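# Hang the ball-filled basket on the stand's peg

## Task

Lift the shallow basket by its cord loop and hang that loop on the stand's peg; the task counts only if all the balls are still inside the basket at the end.

## Robot and tools

Robot: two arms, left_arm and right_arm, each with a two-finger gripper. In the scene frame the origin sits at table-top height, halfway between the arms' nominal bases; +z is up, +x points out over the table, and left_arm is on the +y side (image left and right do not follow these names). Calibrated bases: left_arm at (-0.042, +0.283, +0.026) m, quat_wxyz (+1.000, 0, 0, -0.005); right_arm at (-0.004, -0.246, +0.013) m, quat_wxyz (+1.000, 0, 0, +0.028). A camera stand is fixed to the floor behind the arms.

Frames: every hand pose, velocity, target and wrist-camera pose is given in that arm's own base frame. Fixed cameras and the table use the scene frame. The gripper's fingers point along its +z axis and spread along its y axis; end_effector_position is the point between the pads, roughly 1 cm short of the tips.

The 14-number row (shared by execute_actions and move): one flat list covering both arms, always all 14 values, each in [-1, 1]. Order: dx, dy, dz, rx, ry, rz, opening for left_arm, then the same seven for right_arm. The first six of each arm are an offset, not a pose: a displacement from that arm's Hand target as it was when the action or move began, along that arm's base axes, with rotation about the Hand target's position. Scale: 1.0 equals 0.6 m for dx, dy, dz and 180 degrees for rx, ry, rz, which form a single rotation vector. A translation longer than 1.0 is shortened along its direction. Opening is absolute, not an offset: +1 fully open (0.094 m), -1 closed. Sending six zeros re-requests the current Hand target; sending the same offset twice moves the hand twice. To keep a gripper as it is, repeat its current opening, since 0 means half open.

execute_actions: actions is a list of actions; each action is up to 15 rows, one per 1/30 s step, and a short action repeats its final row to fill 15 steps. Every row in an action counts from the same start pose, not from the previous row. cameras picks images by name: ["all"], [] or names; if omitted, images come only when actions is empty. An empty actions list also reports fields normally hidden (scene number, small temperature changes).

move: target is one row or a list of up to 15 rows; every row counts from the Hand targets at the move's start. The hand goes straight toward each target; all arms finish together; the whole list shares a 10 s cap. speed: m/s, 0.002 to 2.9, default 0.25 (turn rate up to twice that in rad/s); one value or one per target. blend: metres of corner rounding per target, default 0 meaning stop at each. opening_speed: rate of opening change per second on the -1..+1 scale, at least 0.2. grip_force: newtons per finger pad, 10 to 50, persists until changed, one value or one per arm; lower force closes slowly. blocking=false returns after about 0.5 s while the move continues. The result adds a move: line giving the ending (done, off_target, moving, held, fault) and any limits (paced = pose clipped, held = steps withheld). An arm counts as done when resting within 10 mm and 2 degrees of its target; that says nothing about contact. Moves do not avoid obstacles or the other arm.

wait: seconds from 0 to 10; arms hold their commands and a running move continues. stop: brakes a running move, needing some distance. zoom_image: camera (cam_high, cam_low, cam_left_wrist, cam_right_wrist) and region [x0, y0, x1, y1] in that image's pixels, at most 504 by 504, from the latest images. finished_scene: scene number (1 or 2); irreversible, and the basket must remain hung with all balls in it without robot help.

Results: per-arm end_effector_position (m) and end_effector_quat_wxyz in the arm's base frame, Hand target (the last commanded pose after clipping, from which the next offsets start), Joint positions (last entry is finger gap in metres), joint torques, grip_measured (finger gap on the command scale, reads slightly wide when empty), grip_effort_nm (motor effort, negative closing; not pad force), Tool commands, motor temperatures. Grippers often rest a few cm short of the target from friction or load; a fresh command, or an extra offset for the gap, closes it. Orientation commands are clipped to 40 degrees from the measured one per step. Images are 896x504 from cam_high, cam_low, cam_left_wrist, cam_right_wrist; calibration is approximate, fixed cameras may have shifted up to about 2.3 degrees and 9 mm.

Cautions: never let the grippers, housings or wrist cameras touch each other; even a moderate bump or a gripper closing on the other arm's fingers can fail the scene. Move slowly near contacts; fast motion or targets well past a surface push hard. An arm blocked by something keeps pushing until commanded back past it. Avoid routing a hand close to its own base. Do not drop the basket, spill balls, release anything still moving, or leave anything off the table. Watch motor heat: 75 °C gives MOTOR HOT, 90 °C folds that arm away for the rest of the scene, 100 °C lets it fall; long holds, stretched reach and pushing at unreachable poses heat motors. Loose objects may occasionally be nudged by outside pushes. Time spent thinking lets the scene run on.

Each tool is called after "Emit:" as name(argument=value, ...), one argument or row to a line, values as JSON.

## Session

Emit:
execute_actions(
  actions=[],
)

Scene clock: 0.00 s.
left_arm: end_effector_position=(+0.4087, +0.0149, +0.1227) grip_measured=+1.000 grip_effort_nm=n/a end_effector_quat_wxyz=(+0.609, -0.023, +0.793, +0.007) | right_arm: end_effector_position=(+0.4048, +0.0063, +0.1071) grip_measured=+1.000 grip_effort_nm=n/a end_effector_quat_wxyz=(+0.599, +0.053, +0.797, -0.050)
Joint positions: left_arm=[0.029 1.519 0.398 0.86 -0.011 -0.019 0.094] | right_arm=[0.133 1.578 0.386 0.9 0.272 0.063 0.094]
Joint velocities: within noise
Joint torques (N m): no reading
Motor temperatures (°C): left_arm=[32 28 41 35 30 27 29] | right_arm=[25 32 40 26 28 25 25]
Heat: left arm: 41 °C; right arm: 40 °C.
Hand target: left_arm +0.4118, +0.0151, +0.1325; +0.620, -0.022, +0.785, +0.008 | right_arm +0.4074, +0.0063, +0.1147; +0.608, +0.055, +0.791, -0.049
Tool commands: left_gripper/opening=+1.0 right_gripper/opening=+1.0

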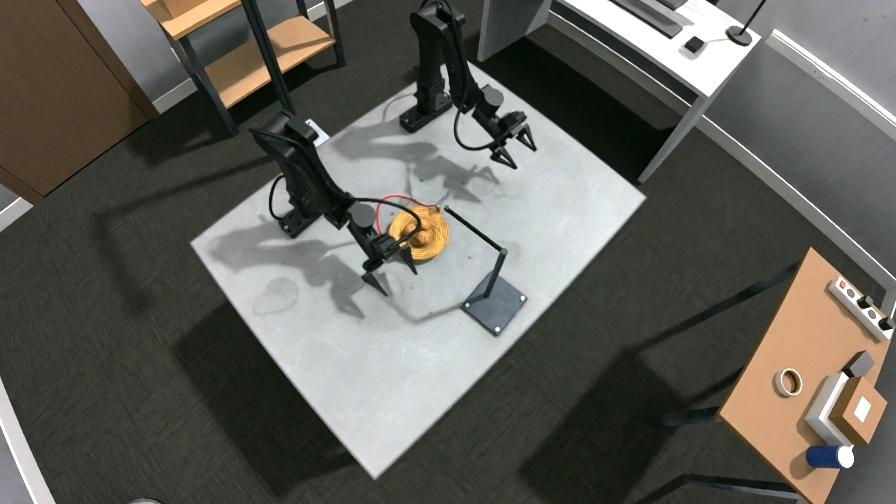

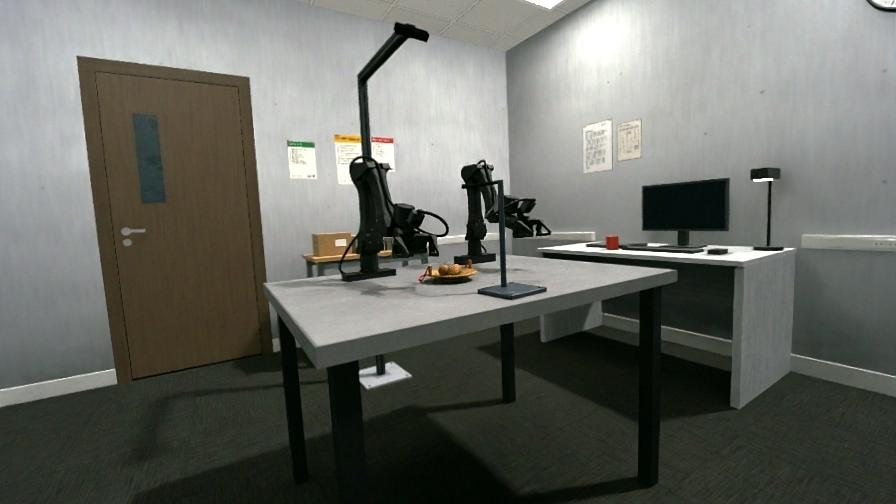

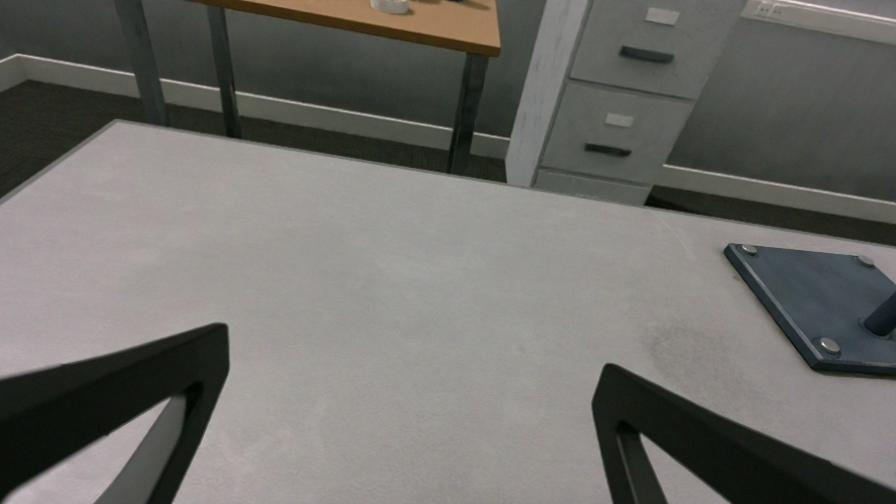

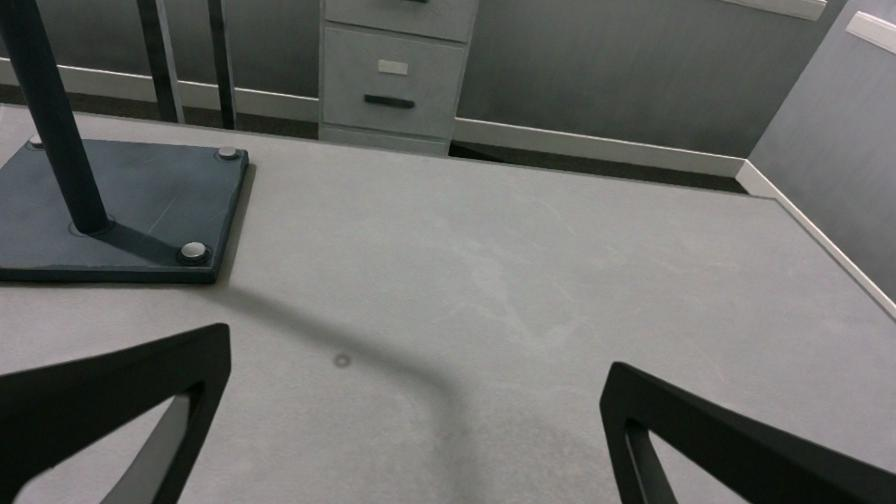

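Emit:
zoom_image(
  camera="cam_high",
  region=[340, 170, 560, 350],
)

Emit:
zoom_image(
  camera="cam_low",
  region=[340, 150, 600, 320],
)

Scaled by 2.291 from the camera's 896x504 image, which has a finer 1280x720 frame.

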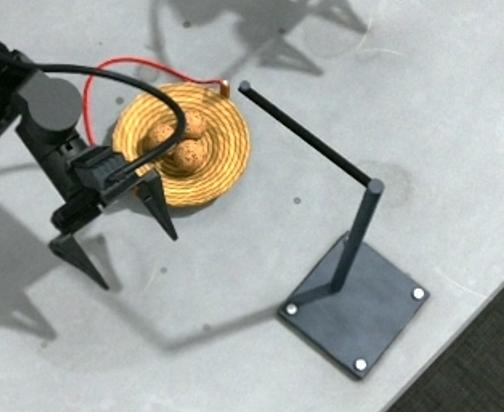

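Scaled by 1.938 from the camera's 896x504 image, which has a finer 1280x720 frame.

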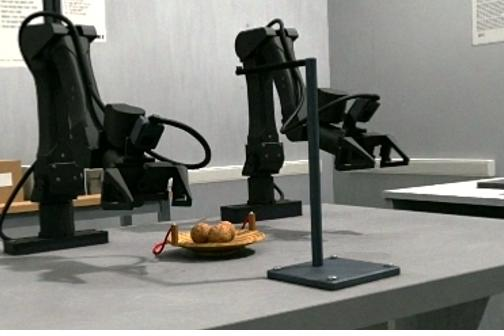

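Emit:
move(
  target=[
    [0,0,0,0,0,0,1,-0.262,0.02,0.242,0,0.22,0,1],
    [0,0,0,0,0,0,1,-0.33,0.22,0.27,0,0.25,0,1],
  ],
  blend=[0.03,0],
  cameras=["all"],
)

Scene clock: 20.03 s.
left_arm: end_effector_position=(+0.4087, +0.0149, +0.1227) grip_measured=+1.000 grip_effort_nm=-0.01 end_effector_quat_wxyz=(+0.609, -0.023, +0.793, +0.007) | right_arm: end_effector_position=(+0.2083, +0.1413, +0.2655) grip_measured=+1.000 grip_effort_nm=-0.01 end_effector_quat_wxyz=(+0.255, +0.022, +0.965, -0.052)
Joint positions: left_arm=[0.029 1.519 0.398 0.86 -0.011 -0.019 0.094] | right_arm=[0.926 1.342 1.571 -1.566 0.475 0.914 0.094]
Joint torques (N m): left_arm=[0.01 -5.56 5.96 2.39 0.01 -0.01] | right_arm=[0.46 -4.14 7.27 0.51 0.53 0.11]
Heat: left arm: 44 °C; right arm: 42 °C.
Hand target: left_arm +0.4118, +0.0151, +0.1325; +0.620, -0.022, +0.785, +0.008 | right_arm +0.2094, +0.1384, +0.2766; +0.259, +0.032, +0.963, -0.066
Off the commanded pose: left_arm 0.010 m, 2 deg | right_arm 0.012 m, 2 deg.
joint sent to its limit (right arm) — joint 4 (wrist pitch), lower limit. The joint targets still meet the commanded pose.
move: off_target (right_arm)
camera_calibration:
cam_right_wrist: T_world_to_cam=[[0.0231342, -0.981379, 0.190682, 0.076598], [-0.991735, -0.0466045, -0.119537, 0.277361], [0.126198, -0.186341, -0.974347, 0.369266], [0, 0, 0, 1]] pos_world=[0.226696, 0.156907, 0.378343]

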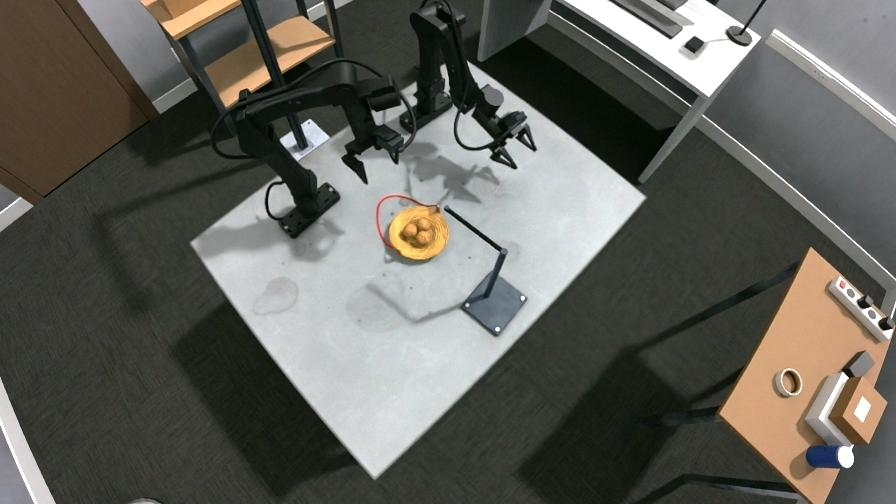

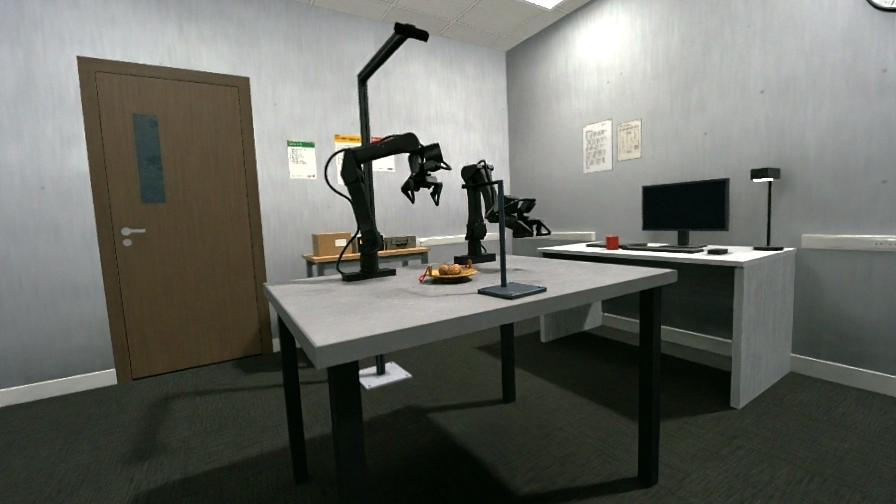

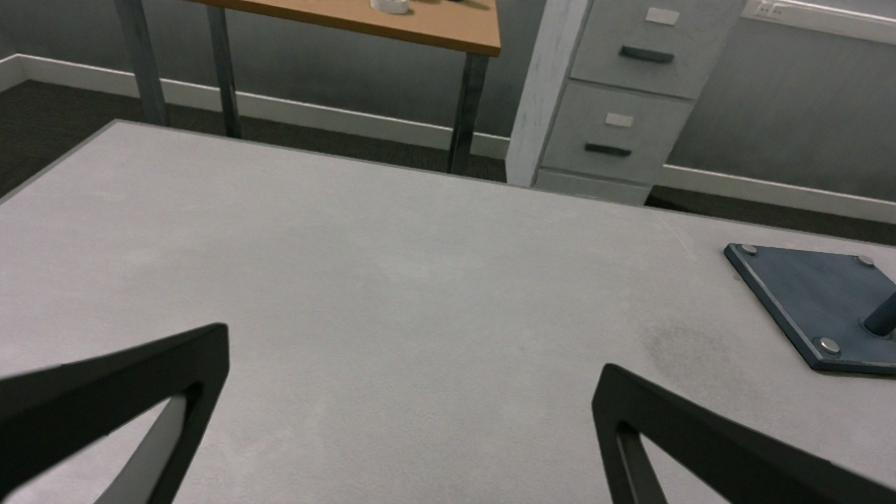

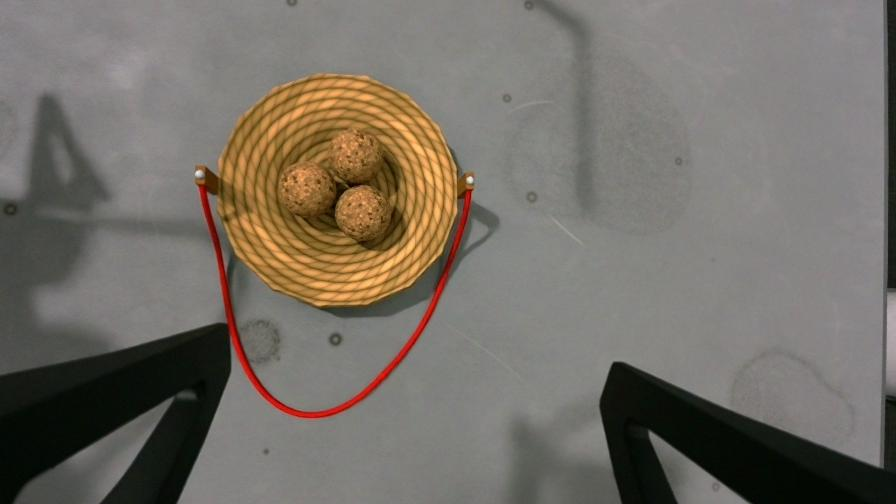

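Emit:
move(
  target=[-0.27,0.025,0.229,-0.0515,-0.1033,-0.2914,1,-0.099,0.075,-0.261,-0.0984,0.1657,0.5072,0.1],
  cameras=["all"],
)

Scene clock: 49.43 s.
left_arm: end_effector_position=(+0.2532, +0.0311, +0.2676) grip_measured=+1.000 grip_effort_nm=0.00 end_effector_quat_wxyz=(+0.662, +0.214, +0.674, -0.249) | right_arm: end_effector_position=(+0.1521, +0.1785, +0.1228) grip_measured=+0.102 grip_effort_nm=-0.10 end_effector_quat_wxyz=(+0.003, +0.702, -0.712, +0.010)
Joint positions: left_arm=[0.902 1.012 0.385 0.92 1.569 -0.345 0.094] | right_arm=[0.876 1.435 1.168 -1.31 0.019 -0.682 0.052]
Joint torques (N m): left_arm=[0.46 -2.54 6.22 1.37 -0.04 -0.06] | right_arm=[0.47 -4.52 4.55 0.46 -0.2 -0.07]
Heat: left arm: 44 °C; right arm: 43 °C.
Hand target: left_arm +0.2498, +0.0302, +0.2700; +0.670, +0.276, +0.605, -0.330 | right_arm +0.1500, +0.1834, +0.1201; +0.000, +0.707, -0.707, +0.000
Off the commanded pose: left_arm 0.004 m, 14 deg | right_arm 0.006 m, 1 deg.
joint sent to its limit (left arm) — joint 5 (wrist yaw), upper limit. The joint targets are off in orientation, not in position.
move: off_target (left_arm)
camera_calibration:
cam_left_wrist: T_world_to_cam=[[-0.636103, -0.746771, 0.194179, 0.127414], [-0.413836, 0.117783, -0.9027, 0.374244], [0.651239, -0.654569, -0.383963, 0.0716018], [0, 0, 0, 1]] pos_world=[0.189294, 0.0979381, 0.340581]
cam_right_wrist: T_world_to_cam=[[0.991635, 0.117556, 0.053293, -0.18496], [0.0872828, -0.914921, 0.394083, 0.134056], [0.0950858, -0.386135, -0.917528, 0.2777], [0, 0, 0, 1]] pos_world=[0.145307, 0.251623, 0.211826]

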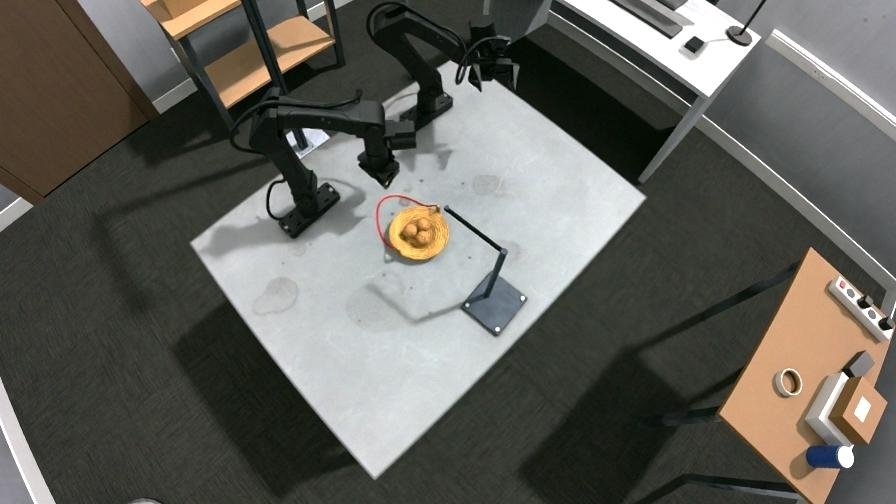

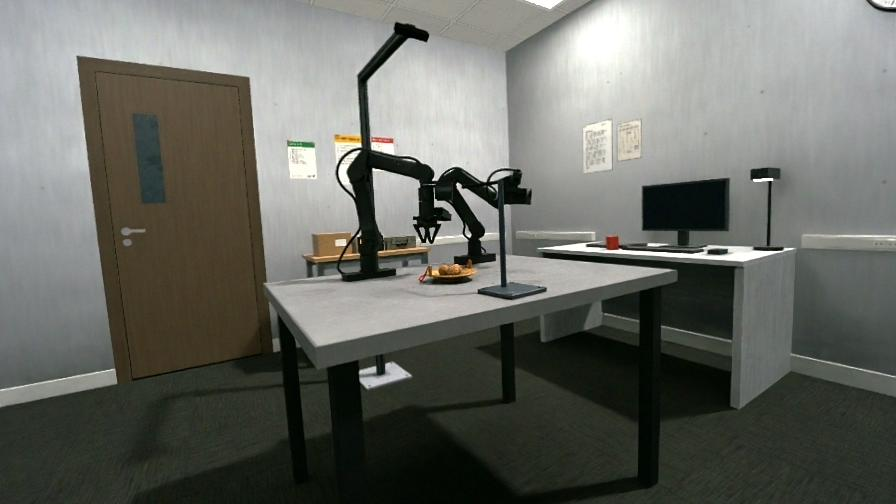

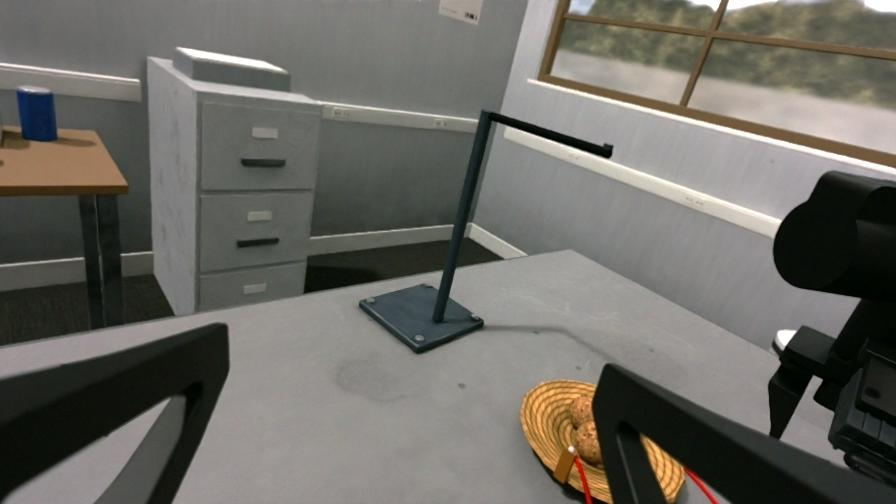

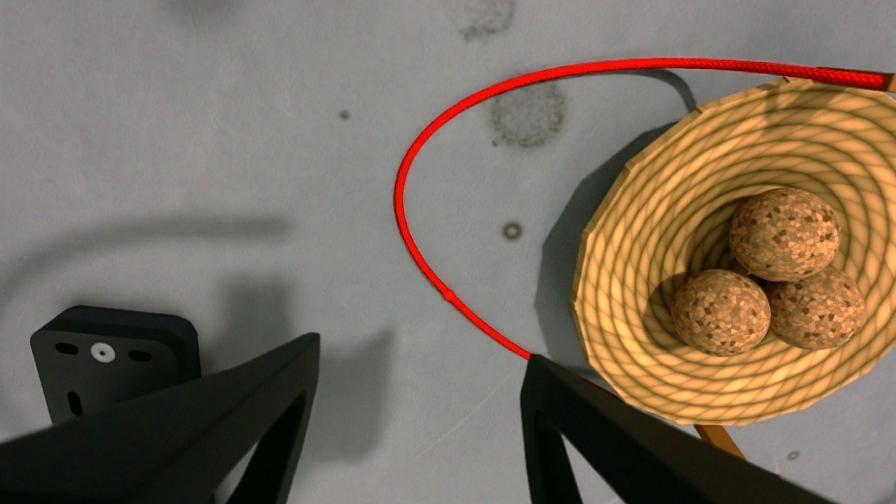

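Emit:
move(
  target=[0,0,0,0,0,0,1,-0.015,0.003,-0.145,0,0,0,0.1],
  speed=0.12,
  cameras=["cam_right_wrist"],
)

Scene clock: 57.07 s.
left_arm: end_effector_position=(+0.2532, +0.0311, +0.2676) grip_measured=+1.000 grip_effort_nm=-0.01 end_effector_quat_wxyz=(+0.662, +0.214, +0.674, -0.249) | right_arm: end_effector_position=(+0.1438, +0.1809, +0.0358) grip_measured=+0.102 grip_effort_nm=-0.09 end_effector_quat_wxyz=(+0.002, +0.706, -0.708, +0.010)
Joint positions: left_arm=[0.902 1.012 0.385 0.92 1.569 -0.346 0.094] | right_arm=[0.909 1.493 0.865 -0.95 0.019 -0.659 0.052]
Joint torques (N m): left_arm=[0.38 -2.51 6.17 1.36 -0.04 -0.07] | right_arm=[0.61 -4.57 4.23 0.47 -0.19 0.06]
Heat: left arm: 44 °C; right arm: 42 °C.
Hand target: left_arm +0.2507, +0.0296, +0.2699; +0.662, +0.219, +0.673, -0.246 (not the last commanded pose) | right_arm +0.1410, +0.1852, +0.0330; +0.000, +0.707, -0.707, +0.001
Off the commanded pose: left_arm 0.004 m, 14 deg | right_arm 0.006 m, 1 deg.
move: off_target (left_arm)
camera_calibration:
cam_right_wrist: T_world_to_cam=[[0.990339, 0.12804, 0.0532371, -0.174145], [0.0970511, -0.914224, 0.393414, 0.169678], [0.0990436, -0.384447, -0.917819, 0.198741], [0, 0, 0, 1]] pos_world=[0.136311, 0.253826, 0.124925]
Images, in order (width x height): cam_right_wrist 896x504.

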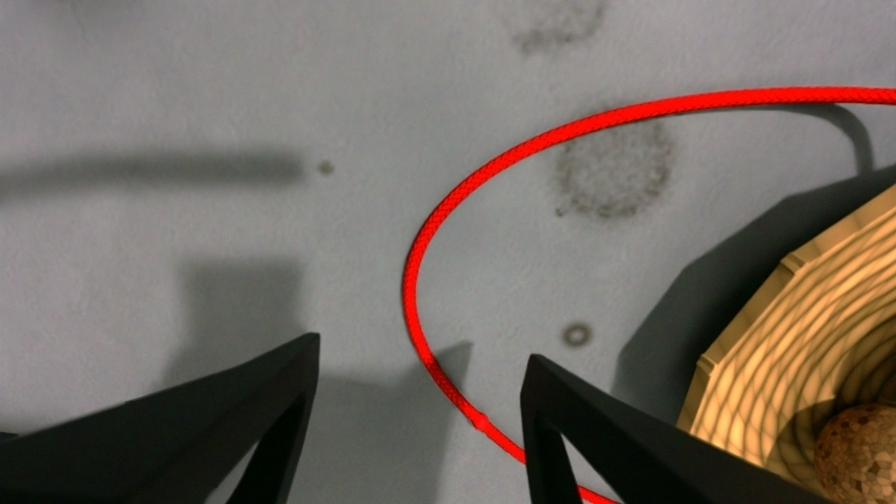

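Emit:
move(
  target=[0,0,0,0,0,0,1,-0.0065,0,-0.054,0,0,0,0.1],
  speed=0.05,
  cameras=["cam_right_wrist"],
)

Scene clock: 59.80 s.
left_arm: end_effector_position=(+0.2532, +0.0311, +0.2676) grip_measured=+1.000 grip_effort_nm=-0.01 end_effector_quat_wxyz=(+0.662, +0.214, +0.674, -0.249) | right_arm: end_effector_position=(+0.1403, +0.1814, +0.0037) grip_measured=+0.102 grip_effort_nm=-0.09 end_effector_quat_wxyz=(+0.002, +0.706, -0.708, +0.010)
Joint positions: left_arm=[0.902 1.012 0.385 0.92 1.569 -0.346 0.094] | right_arm=[0.923 1.548 0.774 -0.803 0.019 -0.645 0.052]
Joint torques (N m): left_arm=[0.39 -2.5 6.24 1.36 -0.04 -0.07] | right_arm=[0.58 -4.62 3.97 0.47 -0.19 0.07]
Heat: left arm: 44 °C; right arm: 42 °C.
Hand target: left_arm +0.2507, +0.0296, +0.2699; +0.662, +0.219, +0.673, -0.246 | right_arm +0.1371, +0.1852, +0.0007; +0.000, +0.707, -0.707, +0.001
Off the commanded pose: left_arm 0.004 m, 1 deg | right_arm 0.006 m, 1 deg.
move: done
camera_calibration:
cam_right_wrist: T_world_to_cam=[[0.990288, 0.128024, 0.0542239, -0.169002], [0.0967554, -0.914656, 0.392483, 0.183257], [0.0998434, -0.383425, -0.918159, 0.169455], [0, 0, 0, 1]] pos_world=[0.132711, 0.254226, 0.0928252]
Images, in order (width x height): cam_right_wrist 896x504.

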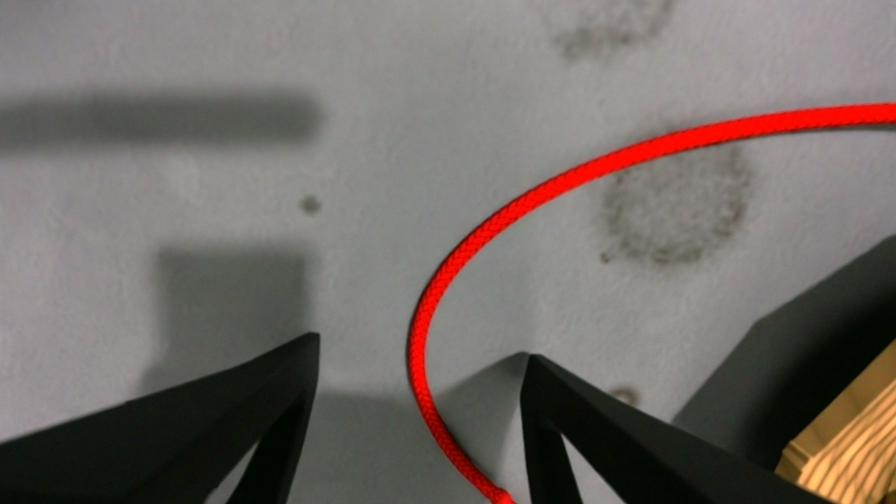

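Emit:
move(
  target=[0,0,0,0,0,0,1,-0.002,0,-0.01,0,0,0,0.1],
  speed=0.02,
  cameras=["cam_right_wrist"],
)

Emit:
zoom_image(
  camera="cam_right_wrist",
  region=[280, 280, 580, 480],
)

Scene clock: 61.57 s.
left_arm: end_effector_position=(+0.2532, +0.0311, +0.2676) grip_measured=+1.000 grip_effort_nm=-0.01 end_effector_quat_wxyz=(+0.662, +0.214, +0.674, -0.249) | right_arm: end_effector_position=(+0.1393, +0.1816, +0.0001) grip_measured=+0.102 grip_effort_nm=-0.09 end_effector_quat_wxyz=(+0.002, +0.706, -0.709, +0.009)
Joint positions: left_arm=[0.902 1.012 0.385 0.92 1.569 -0.346 0.094] | right_arm=[0.926 1.554 0.763 -0.786 0.018 -0.64 0.052]
Joint torques (N m): left_arm=[0.39 -2.5 6.26 1.37 -0.05 -0.08] | right_arm=[0.66 -4.23 3.41 0.55 -0.19 0.04]
Heat: left arm: 44 °C; right arm: 41 °C.
Hand target: left_arm +0.2507, +0.0296, +0.2699; +0.662, +0.219, +0.673, -0.246 | right_arm +0.1360, +0.1852, -0.0053; +0.000, +0.707, -0.707, +0.000
Off the commanded pose: left_arm 0.004 m, 1 deg | right_arm 0.007 m, 1 deg.
move: done
camera_calibration:
cam_right_wrist: T_world_to_cam=[[0.990492, 0.126509, 0.0540428, -0.167566], [0.0954532, -0.9149, 0.392232, 0.185196], [0.0990646, -0.383344, -0.918277, 0.166408], [0, 0, 0, 1]] pos_world=[0.13181, 0.254426, 0.089225]
Images, in order (width x height): cam_right_wrist 896x504.

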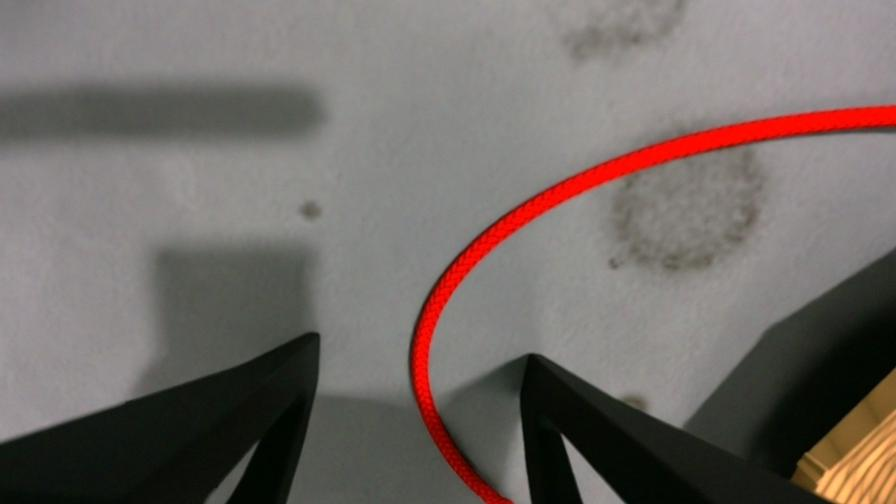

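Scaled by 1.680 from the camera's 896x504 image, which has a finer 1280x720 frame.

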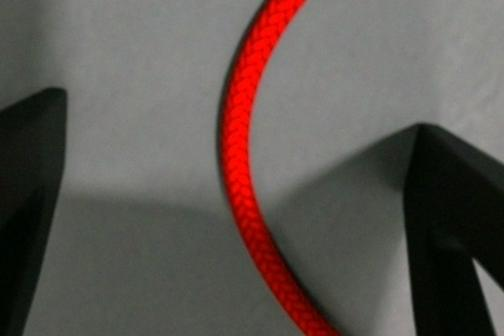

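Emit:
move(
  target=[0,0,0,0,0,0,1,0,0,0.005,0,0,0,-1],
  speed=0.02,
  grip_force=[50,25],
  cameras=["cam_right_wrist","cam_left_wrist"],
)

Emit:
zoom_image(
  camera="cam_right_wrist",
  region=[280, 280, 580, 480],
)

Scene clock: 66.20 s.
left_arm: end_effector_position=(+0.2532, +0.0311, +0.2676) grip_measured=+1.000 grip_effort_nm=-0.01 end_effector_quat_wxyz=(+0.662, +0.214, +0.674, -0.249) | right_arm: end_effector_position=(+0.1401, +0.1826, +0.0001) grip_measured=-0.925 grip_effort_nm=-0.51 end_effector_quat_wxyz=(-0.001, +0.705, -0.709, +0.009)
Joint positions: left_arm=[0.902 1.012 0.385 0.92 1.569 -0.346 0.094] | right_arm=[0.926 1.554 0.763 -0.781 0.018 -0.64 0.004]
Joint torques (N m): left_arm=[0.43 -2.48 6.26 1.37 -0.04 -0.08] | right_arm=[0.65 -4.79 3.93 0.4 -0.18 0.06]
Heat: left arm: 44 °C; right arm: 41 °C.
Hand target: left_arm +0.2507, +0.0296, +0.2699; +0.662, +0.219, +0.673, -0.246 | right_arm +0.1360, +0.1852, -0.0023; +0.000, +0.707, -0.707, +0.000
Off the commanded pose: left_arm 0.004 m, 1 deg | right_arm 0.005 m, 1 deg.
grip_force (N): 50, 25
move: done
camera_calibration:
cam_left_wrist: T_world_to_cam=[[-0.636053, -0.746711, 0.194574, 0.127328], [-0.414031, 0.117466, -0.902652, 0.374336], [0.651164, -0.654694, -0.383876, 0.0715335], [0, 0, 0, 1]] pos_world=[0.189395, 0.0979383, 0.34058]
cam_right_wrist: T_world_to_cam=[[0.990365, 0.12584, 0.0578054, -0.168414], [0.0937886, -0.916624, 0.388592, 0.186647], [0.101886, -0.379427, -0.919595, 0.165637], [0, 0, 0, 1]] pos_world=[0.13241, 0.255125, 0.0895244]
Images, in order (width x height): cam_left_wrist 896x504, cam_right_wrist 896x504.

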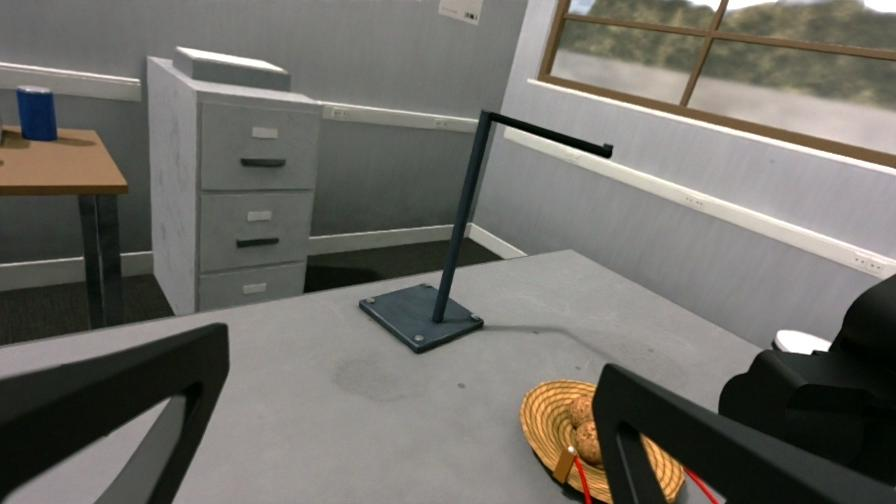

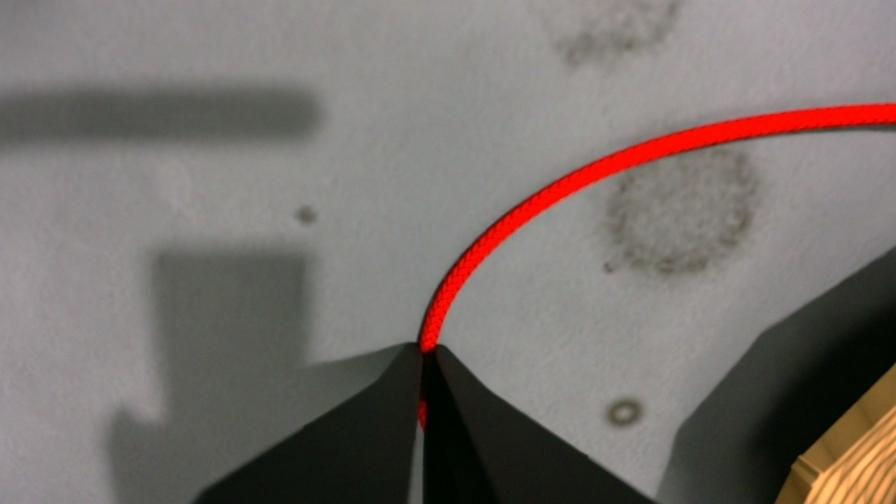

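Scaled by 1.680 from the camera's 896x504 image, which has a finer 1280x720 frame.

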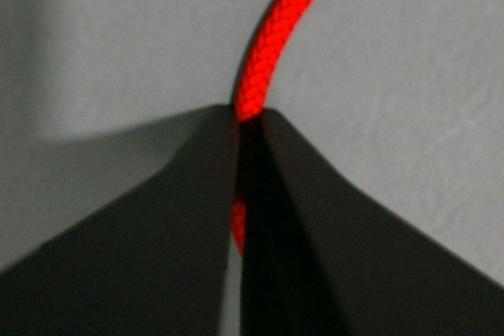

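Emit:
move(
  target=[
    [0,0,0,0,0,0,1,0.102,-0.003,0.204,0,-0.06,0,-1],
    [0,0,0,0,0,0,1,0.26,-0.012,0.287,0,-0.167,0,-1],
  ],
  speed=0.12,
  blend=[0.04,0],
  cameras=["all"],
)

Scene clock: 72.10 s.
left_arm: end_effector_position=(+0.2532, +0.0311, +0.2676) grip_measured=+1.000 grip_effort_nm=-0.01 end_effector_quat_wxyz=(+0.662, +0.214, +0.674, -0.249) | right_arm: end_effector_position=(+0.2813, +0.1735, +0.1548) grip_measured=-0.927 grip_effort_nm=-0.58 end_effector_quat_wxyz=(-0.156, +0.692, -0.682, +0.177)
Joint positions: left_arm=[0.902 1.012 0.385 0.92 1.569 -0.346 0.094] | right_arm=[0.727 1.459 1.219 -0.979 0.33 -0.917 0.003]
Joint torques (N m): left_arm=[0.4 -2.45 6.19 1.36 -0.03 -0.08] | right_arm=[-0.49 -6.38 8.21 1.01 0.27 -0.01]
Heat: left arm: 43 °C; right arm: 41 °C.
Hand target: left_arm +0.2507, +0.0296, +0.2699; +0.662, +0.219, +0.673, -0.246 | right_arm +0.2919, +0.1780, +0.1699; -0.184, +0.683, -0.683, +0.184
Off the commanded pose: left_arm 0.004 m, 1 deg | right_arm 0.019 m, 3 deg.
grip_force (N): 50, 25
move: off_target (right_arm)
camera_calibration:
cam_left_wrist: T_world_to_cam=[[-0.636053, -0.746711, 0.194574, 0.127328], [-0.414031, 0.117466, -0.902652, 0.374336], [0.651164, -0.654694, -0.383876, 0.0715335], [0, 0, 0, 1]] pos_world=[0.189395, 0.0979383, 0.34058]
cam_right_wrist: T_world_to_cam=[[0.858555, 0.151879, 0.489709, -0.350261], [-0.0744464, -0.90807, 0.412149, 0.147083], [0.507287, -0.39031, -0.768322, 0.154431], [0, 0, 0, 1]] pos_world=[0.233328, 0.247035, 0.229559]

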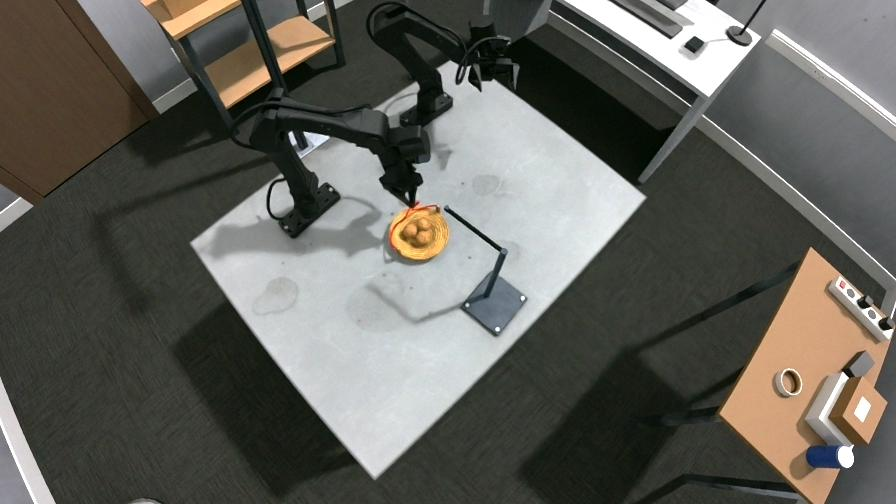

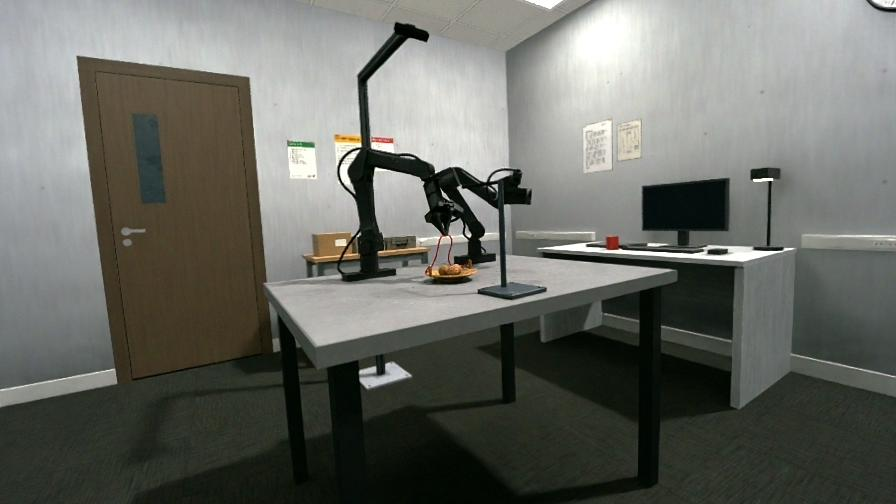

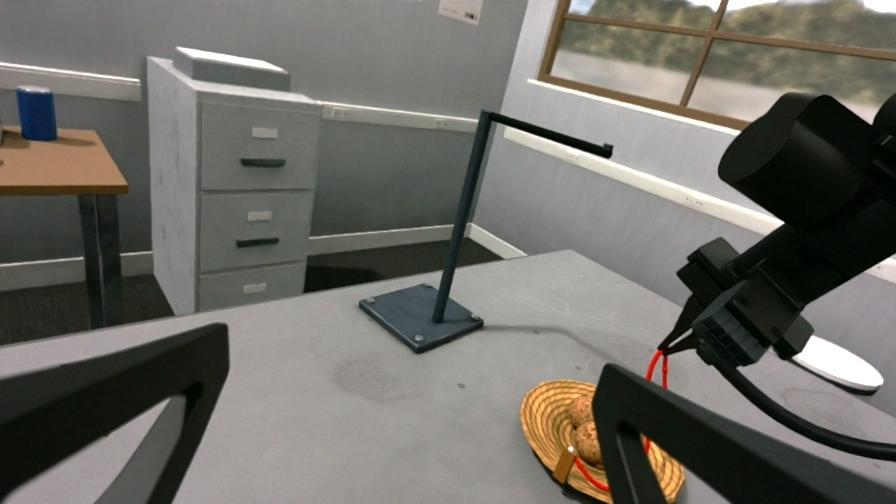

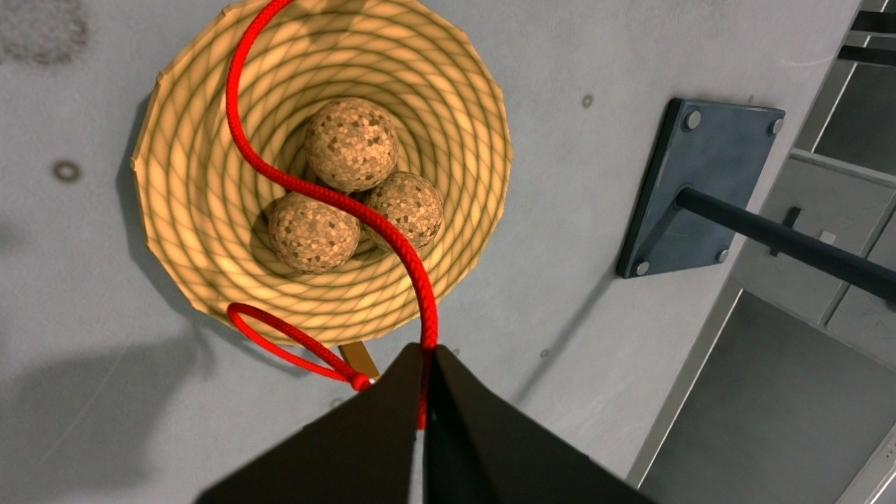

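Emit:
move(
  target=[0,0,0,0,0,0,1,0.051,0,0.075,0,-0.05,0,-1],
  speed=0.1,
  cameras=["cam_low","cam_left_wrist","cam_right_wrist"],
)

Scene clock: 87.83 s.
left_arm: end_effector_position=(+0.2532, +0.0311, +0.2676) grip_measured=+1.000 grip_effort_nm=-0.01 end_effector_quat_wxyz=(+0.662, +0.214, +0.674, -0.249) | right_arm: end_effector_position=(+0.3133, +0.1758, +0.1957) grip_measured=-0.927 grip_effort_nm=-0.58 end_effector_quat_wxyz=(-0.207, +0.680, -0.665, +0.229)
Joint positions: left_arm=[0.902 1.012 0.385 0.92 1.569 -0.346 0.094] | right_arm=[0.71 1.459 1.31 -0.933 0.411 -0.986 0.003]
Joint torques (N m): left_arm=[0.42 -2.43 6.23 1.37 -0.05 -0.08] | right_arm=[-0.54 -7.08 8.38 1.2 0.3 0.02]
Heat: left arm: 43 °C; right arm: 42 °C.
Hand target: left_arm +0.2507, +0.0296, +0.2699; +0.662, +0.219, +0.673, -0.246 | right_arm +0.3225, +0.1781, +0.2149; -0.237, +0.666, -0.666, +0.237
Off the commanded pose: left_arm 0.004 m, 1 deg | right_arm 0.021 m, 4 deg.
grip_force (N): 50, 25
move: off_target (right_arm)
camera_calibration:
cam_left_wrist: T_world_to_cam=[[-0.636053, -0.746711, 0.194574, 0.127328], [-0.414031, 0.117466, -0.902652, 0.374336], [0.651164, -0.654694, -0.383876, 0.0715335], [0, 0, 0, 1]] pos_world=[0.189395, 0.0979383, 0.34058]
cam_right_wrist: T_world_to_cam=[[0.774489, 0.159539, 0.612139, -0.397124], [-0.127471, -0.908465, 0.398049, 0.154096], [0.619611, -0.386314, -0.683259, 0.118012], [0, 0, 0, 1]] pos_world=[0.25409, 0.248937, 0.26239]
Images, in order (width x height): cam_low 896x504, cam_left_wrist 896x504, cam_right_wrist 896x504.

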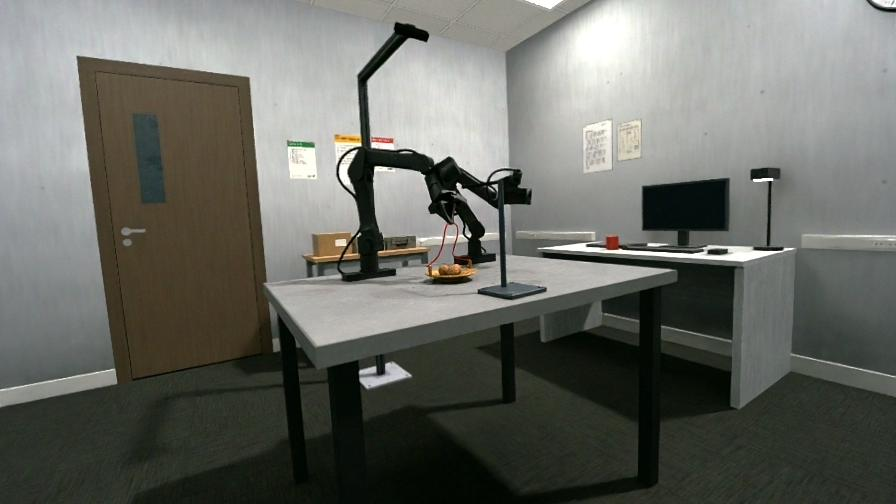

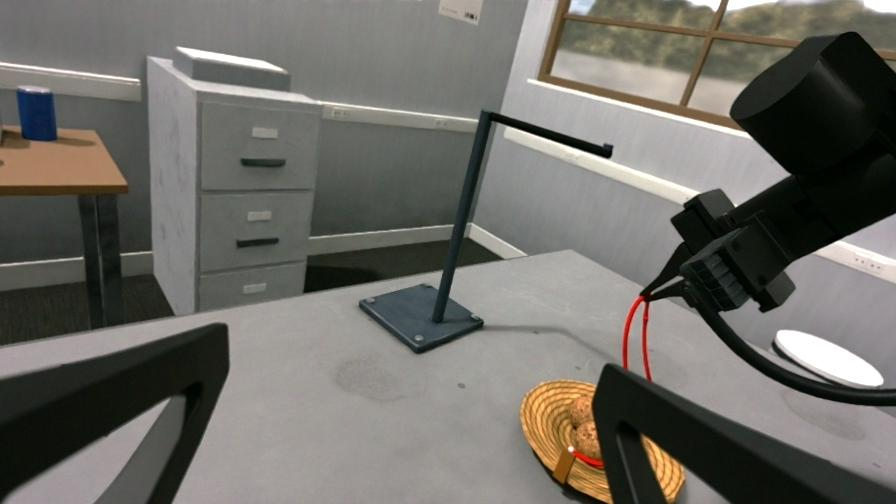

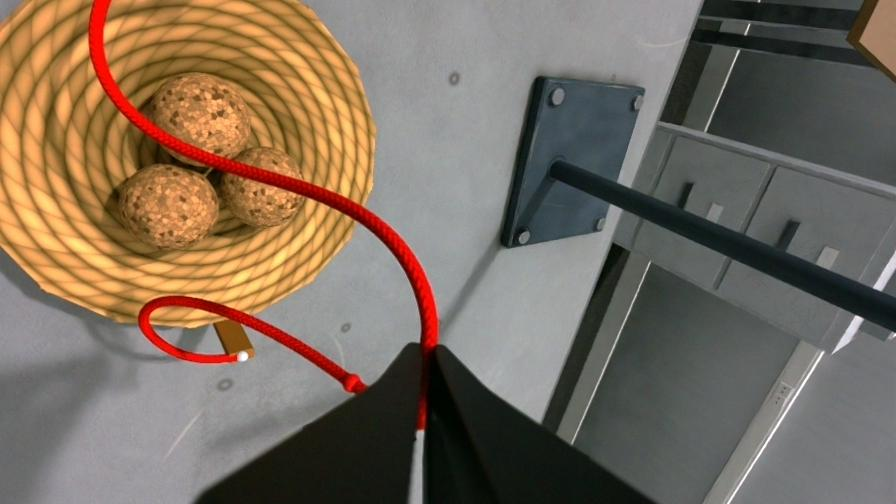

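Emit:
move(
  target=[0,0,0,0,0,0,1,-0.012,-0.002,0.09,0,0,0,-1],
  speed=0.06,
  cameras=["cam_low","cam_left_wrist","cam_right_wrist"],
)

Scene clock: 90.67 s.
left_arm: end_effector_position=(+0.2532, +0.0311, +0.2676) grip_measured=+1.000 grip_effort_nm=0.00 end_effector_quat_wxyz=(+0.662, +0.214, +0.674, -0.249) | right_arm: end_effector_position=(+0.3143, +0.1756, +0.2593) grip_measured=-0.927 grip_effort_nm=-0.58 end_effector_quat_wxyz=(-0.229, +0.672, -0.665, +0.233)
Joint positions: left_arm=[0.902 1.012 0.385 0.92 1.569 -0.346 0.094] | right_arm=[0.711 1.471 1.555 -1.119 0.416 -0.986 0.003]
Joint torques (N m): left_arm=[0.32 -2.5 6.22 1.37 -0.04 -0.07] | right_arm=[0.5 -5.37 8.25 0.96 0.32 0.12]
Heat: left arm: 43 °C; right arm: 42 °C.
Hand target: left_arm +0.2507, +0.0296, +0.2699; +0.662, +0.219, +0.673, -0.246 | right_arm +0.3153, +0.1768, +0.2690; -0.237, +0.666, -0.666, +0.237
Off the commanded pose: left_arm 0.004 m, 1 deg | right_arm 0.010 m, 1 deg.
grip_force (N): 50, 25
move: done
camera_calibration:
cam_left_wrist: T_world_to_cam=[[-0.636053, -0.746711, 0.194574, 0.127328], [-0.414031, 0.117466, -0.902652, 0.374336], [0.651164, -0.654694, -0.383876, 0.0715335], [0, 0, 0, 1]] pos_world=[0.189395, 0.0979383, 0.34058]
cam_right_wrist: T_world_to_cam=[[0.75022, 0.14107, 0.645964, -0.434744], [-0.144392, -0.918437, 0.368271, 0.143553], [0.645229, -0.369557, -0.668661, 0.146001], [0, 0, 0, 1]] pos_world=[0.252678, 0.247129, 0.325588]
Images, in order (width x height): cam_low 896x504, cam_left_wrist 896x504, cam_right_wrist 896x504.

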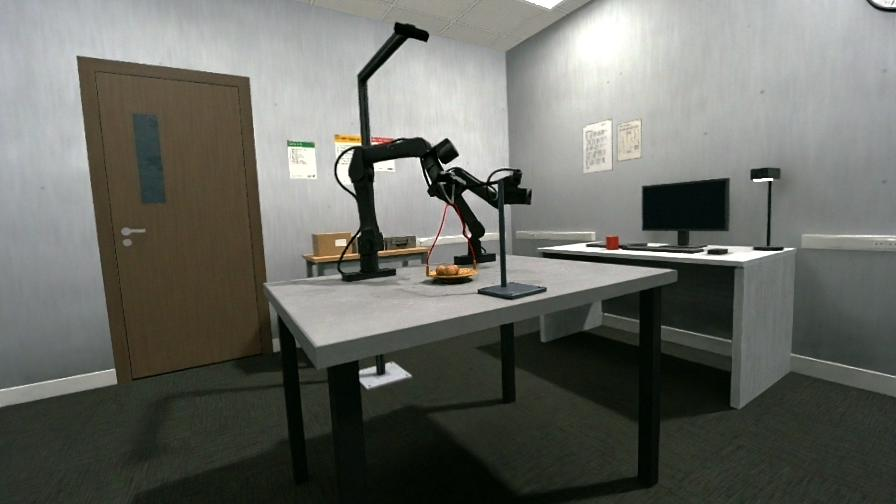

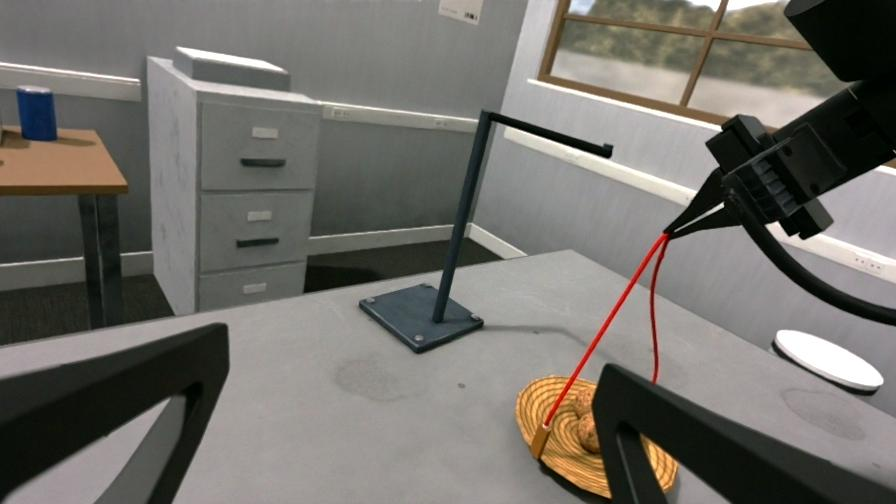

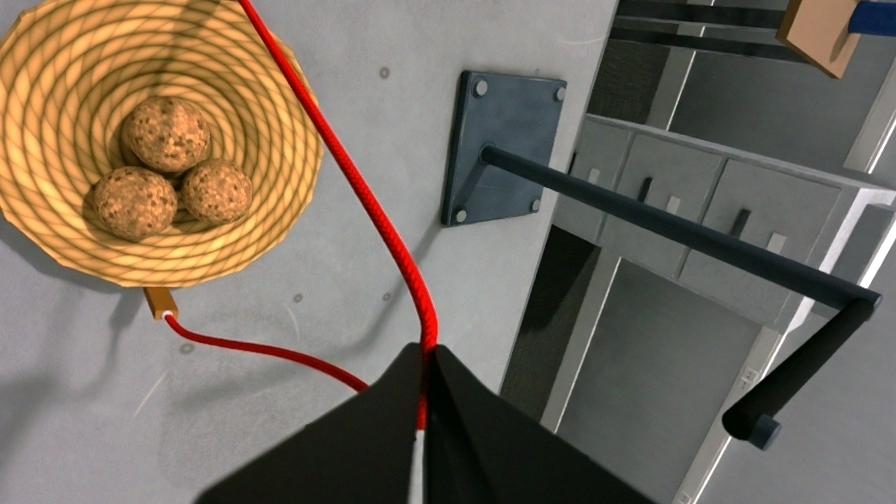

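Emit:
zoom_image(
  camera="cam_low",
  region=[400, 180, 520, 300],
)

Emit:
zoom_image(
  camera="cam_left_wrist",
  region=[500, 100, 800, 504],
)

Emit:
zoom_image(
  camera="cam_right_wrist",
  region=[640, 240, 896, 504],
)

Scaled by 4.200 from the camera's 896x504 image, which has a finer 1280x720 frame.

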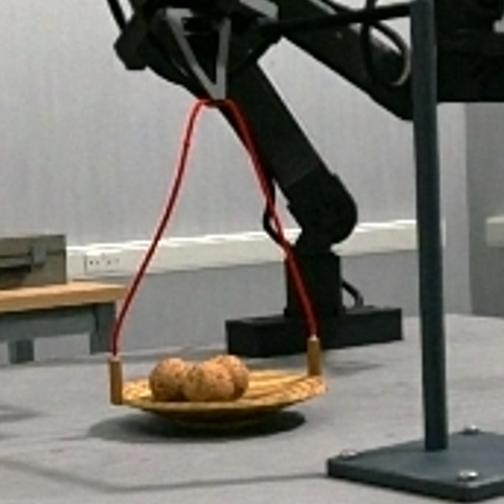

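Scaled by 1.248 from the camera's 896x504 image, which has a finer 1280x720 frame.

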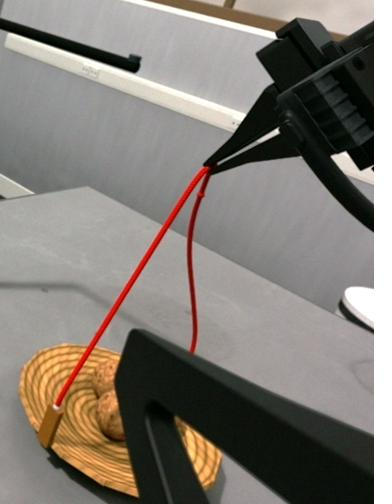

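Scaled by 1.909 from the camera's 896x504 image, which has a finer 1280x720 frame.

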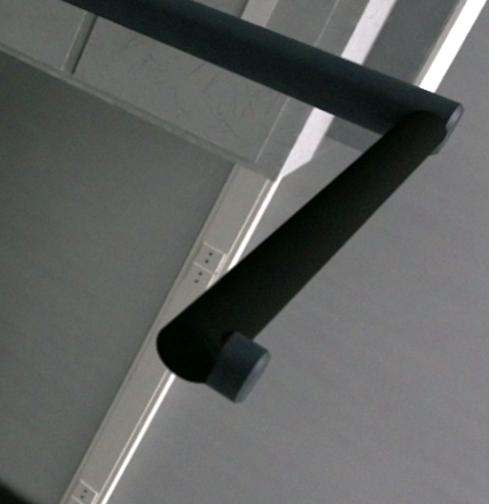

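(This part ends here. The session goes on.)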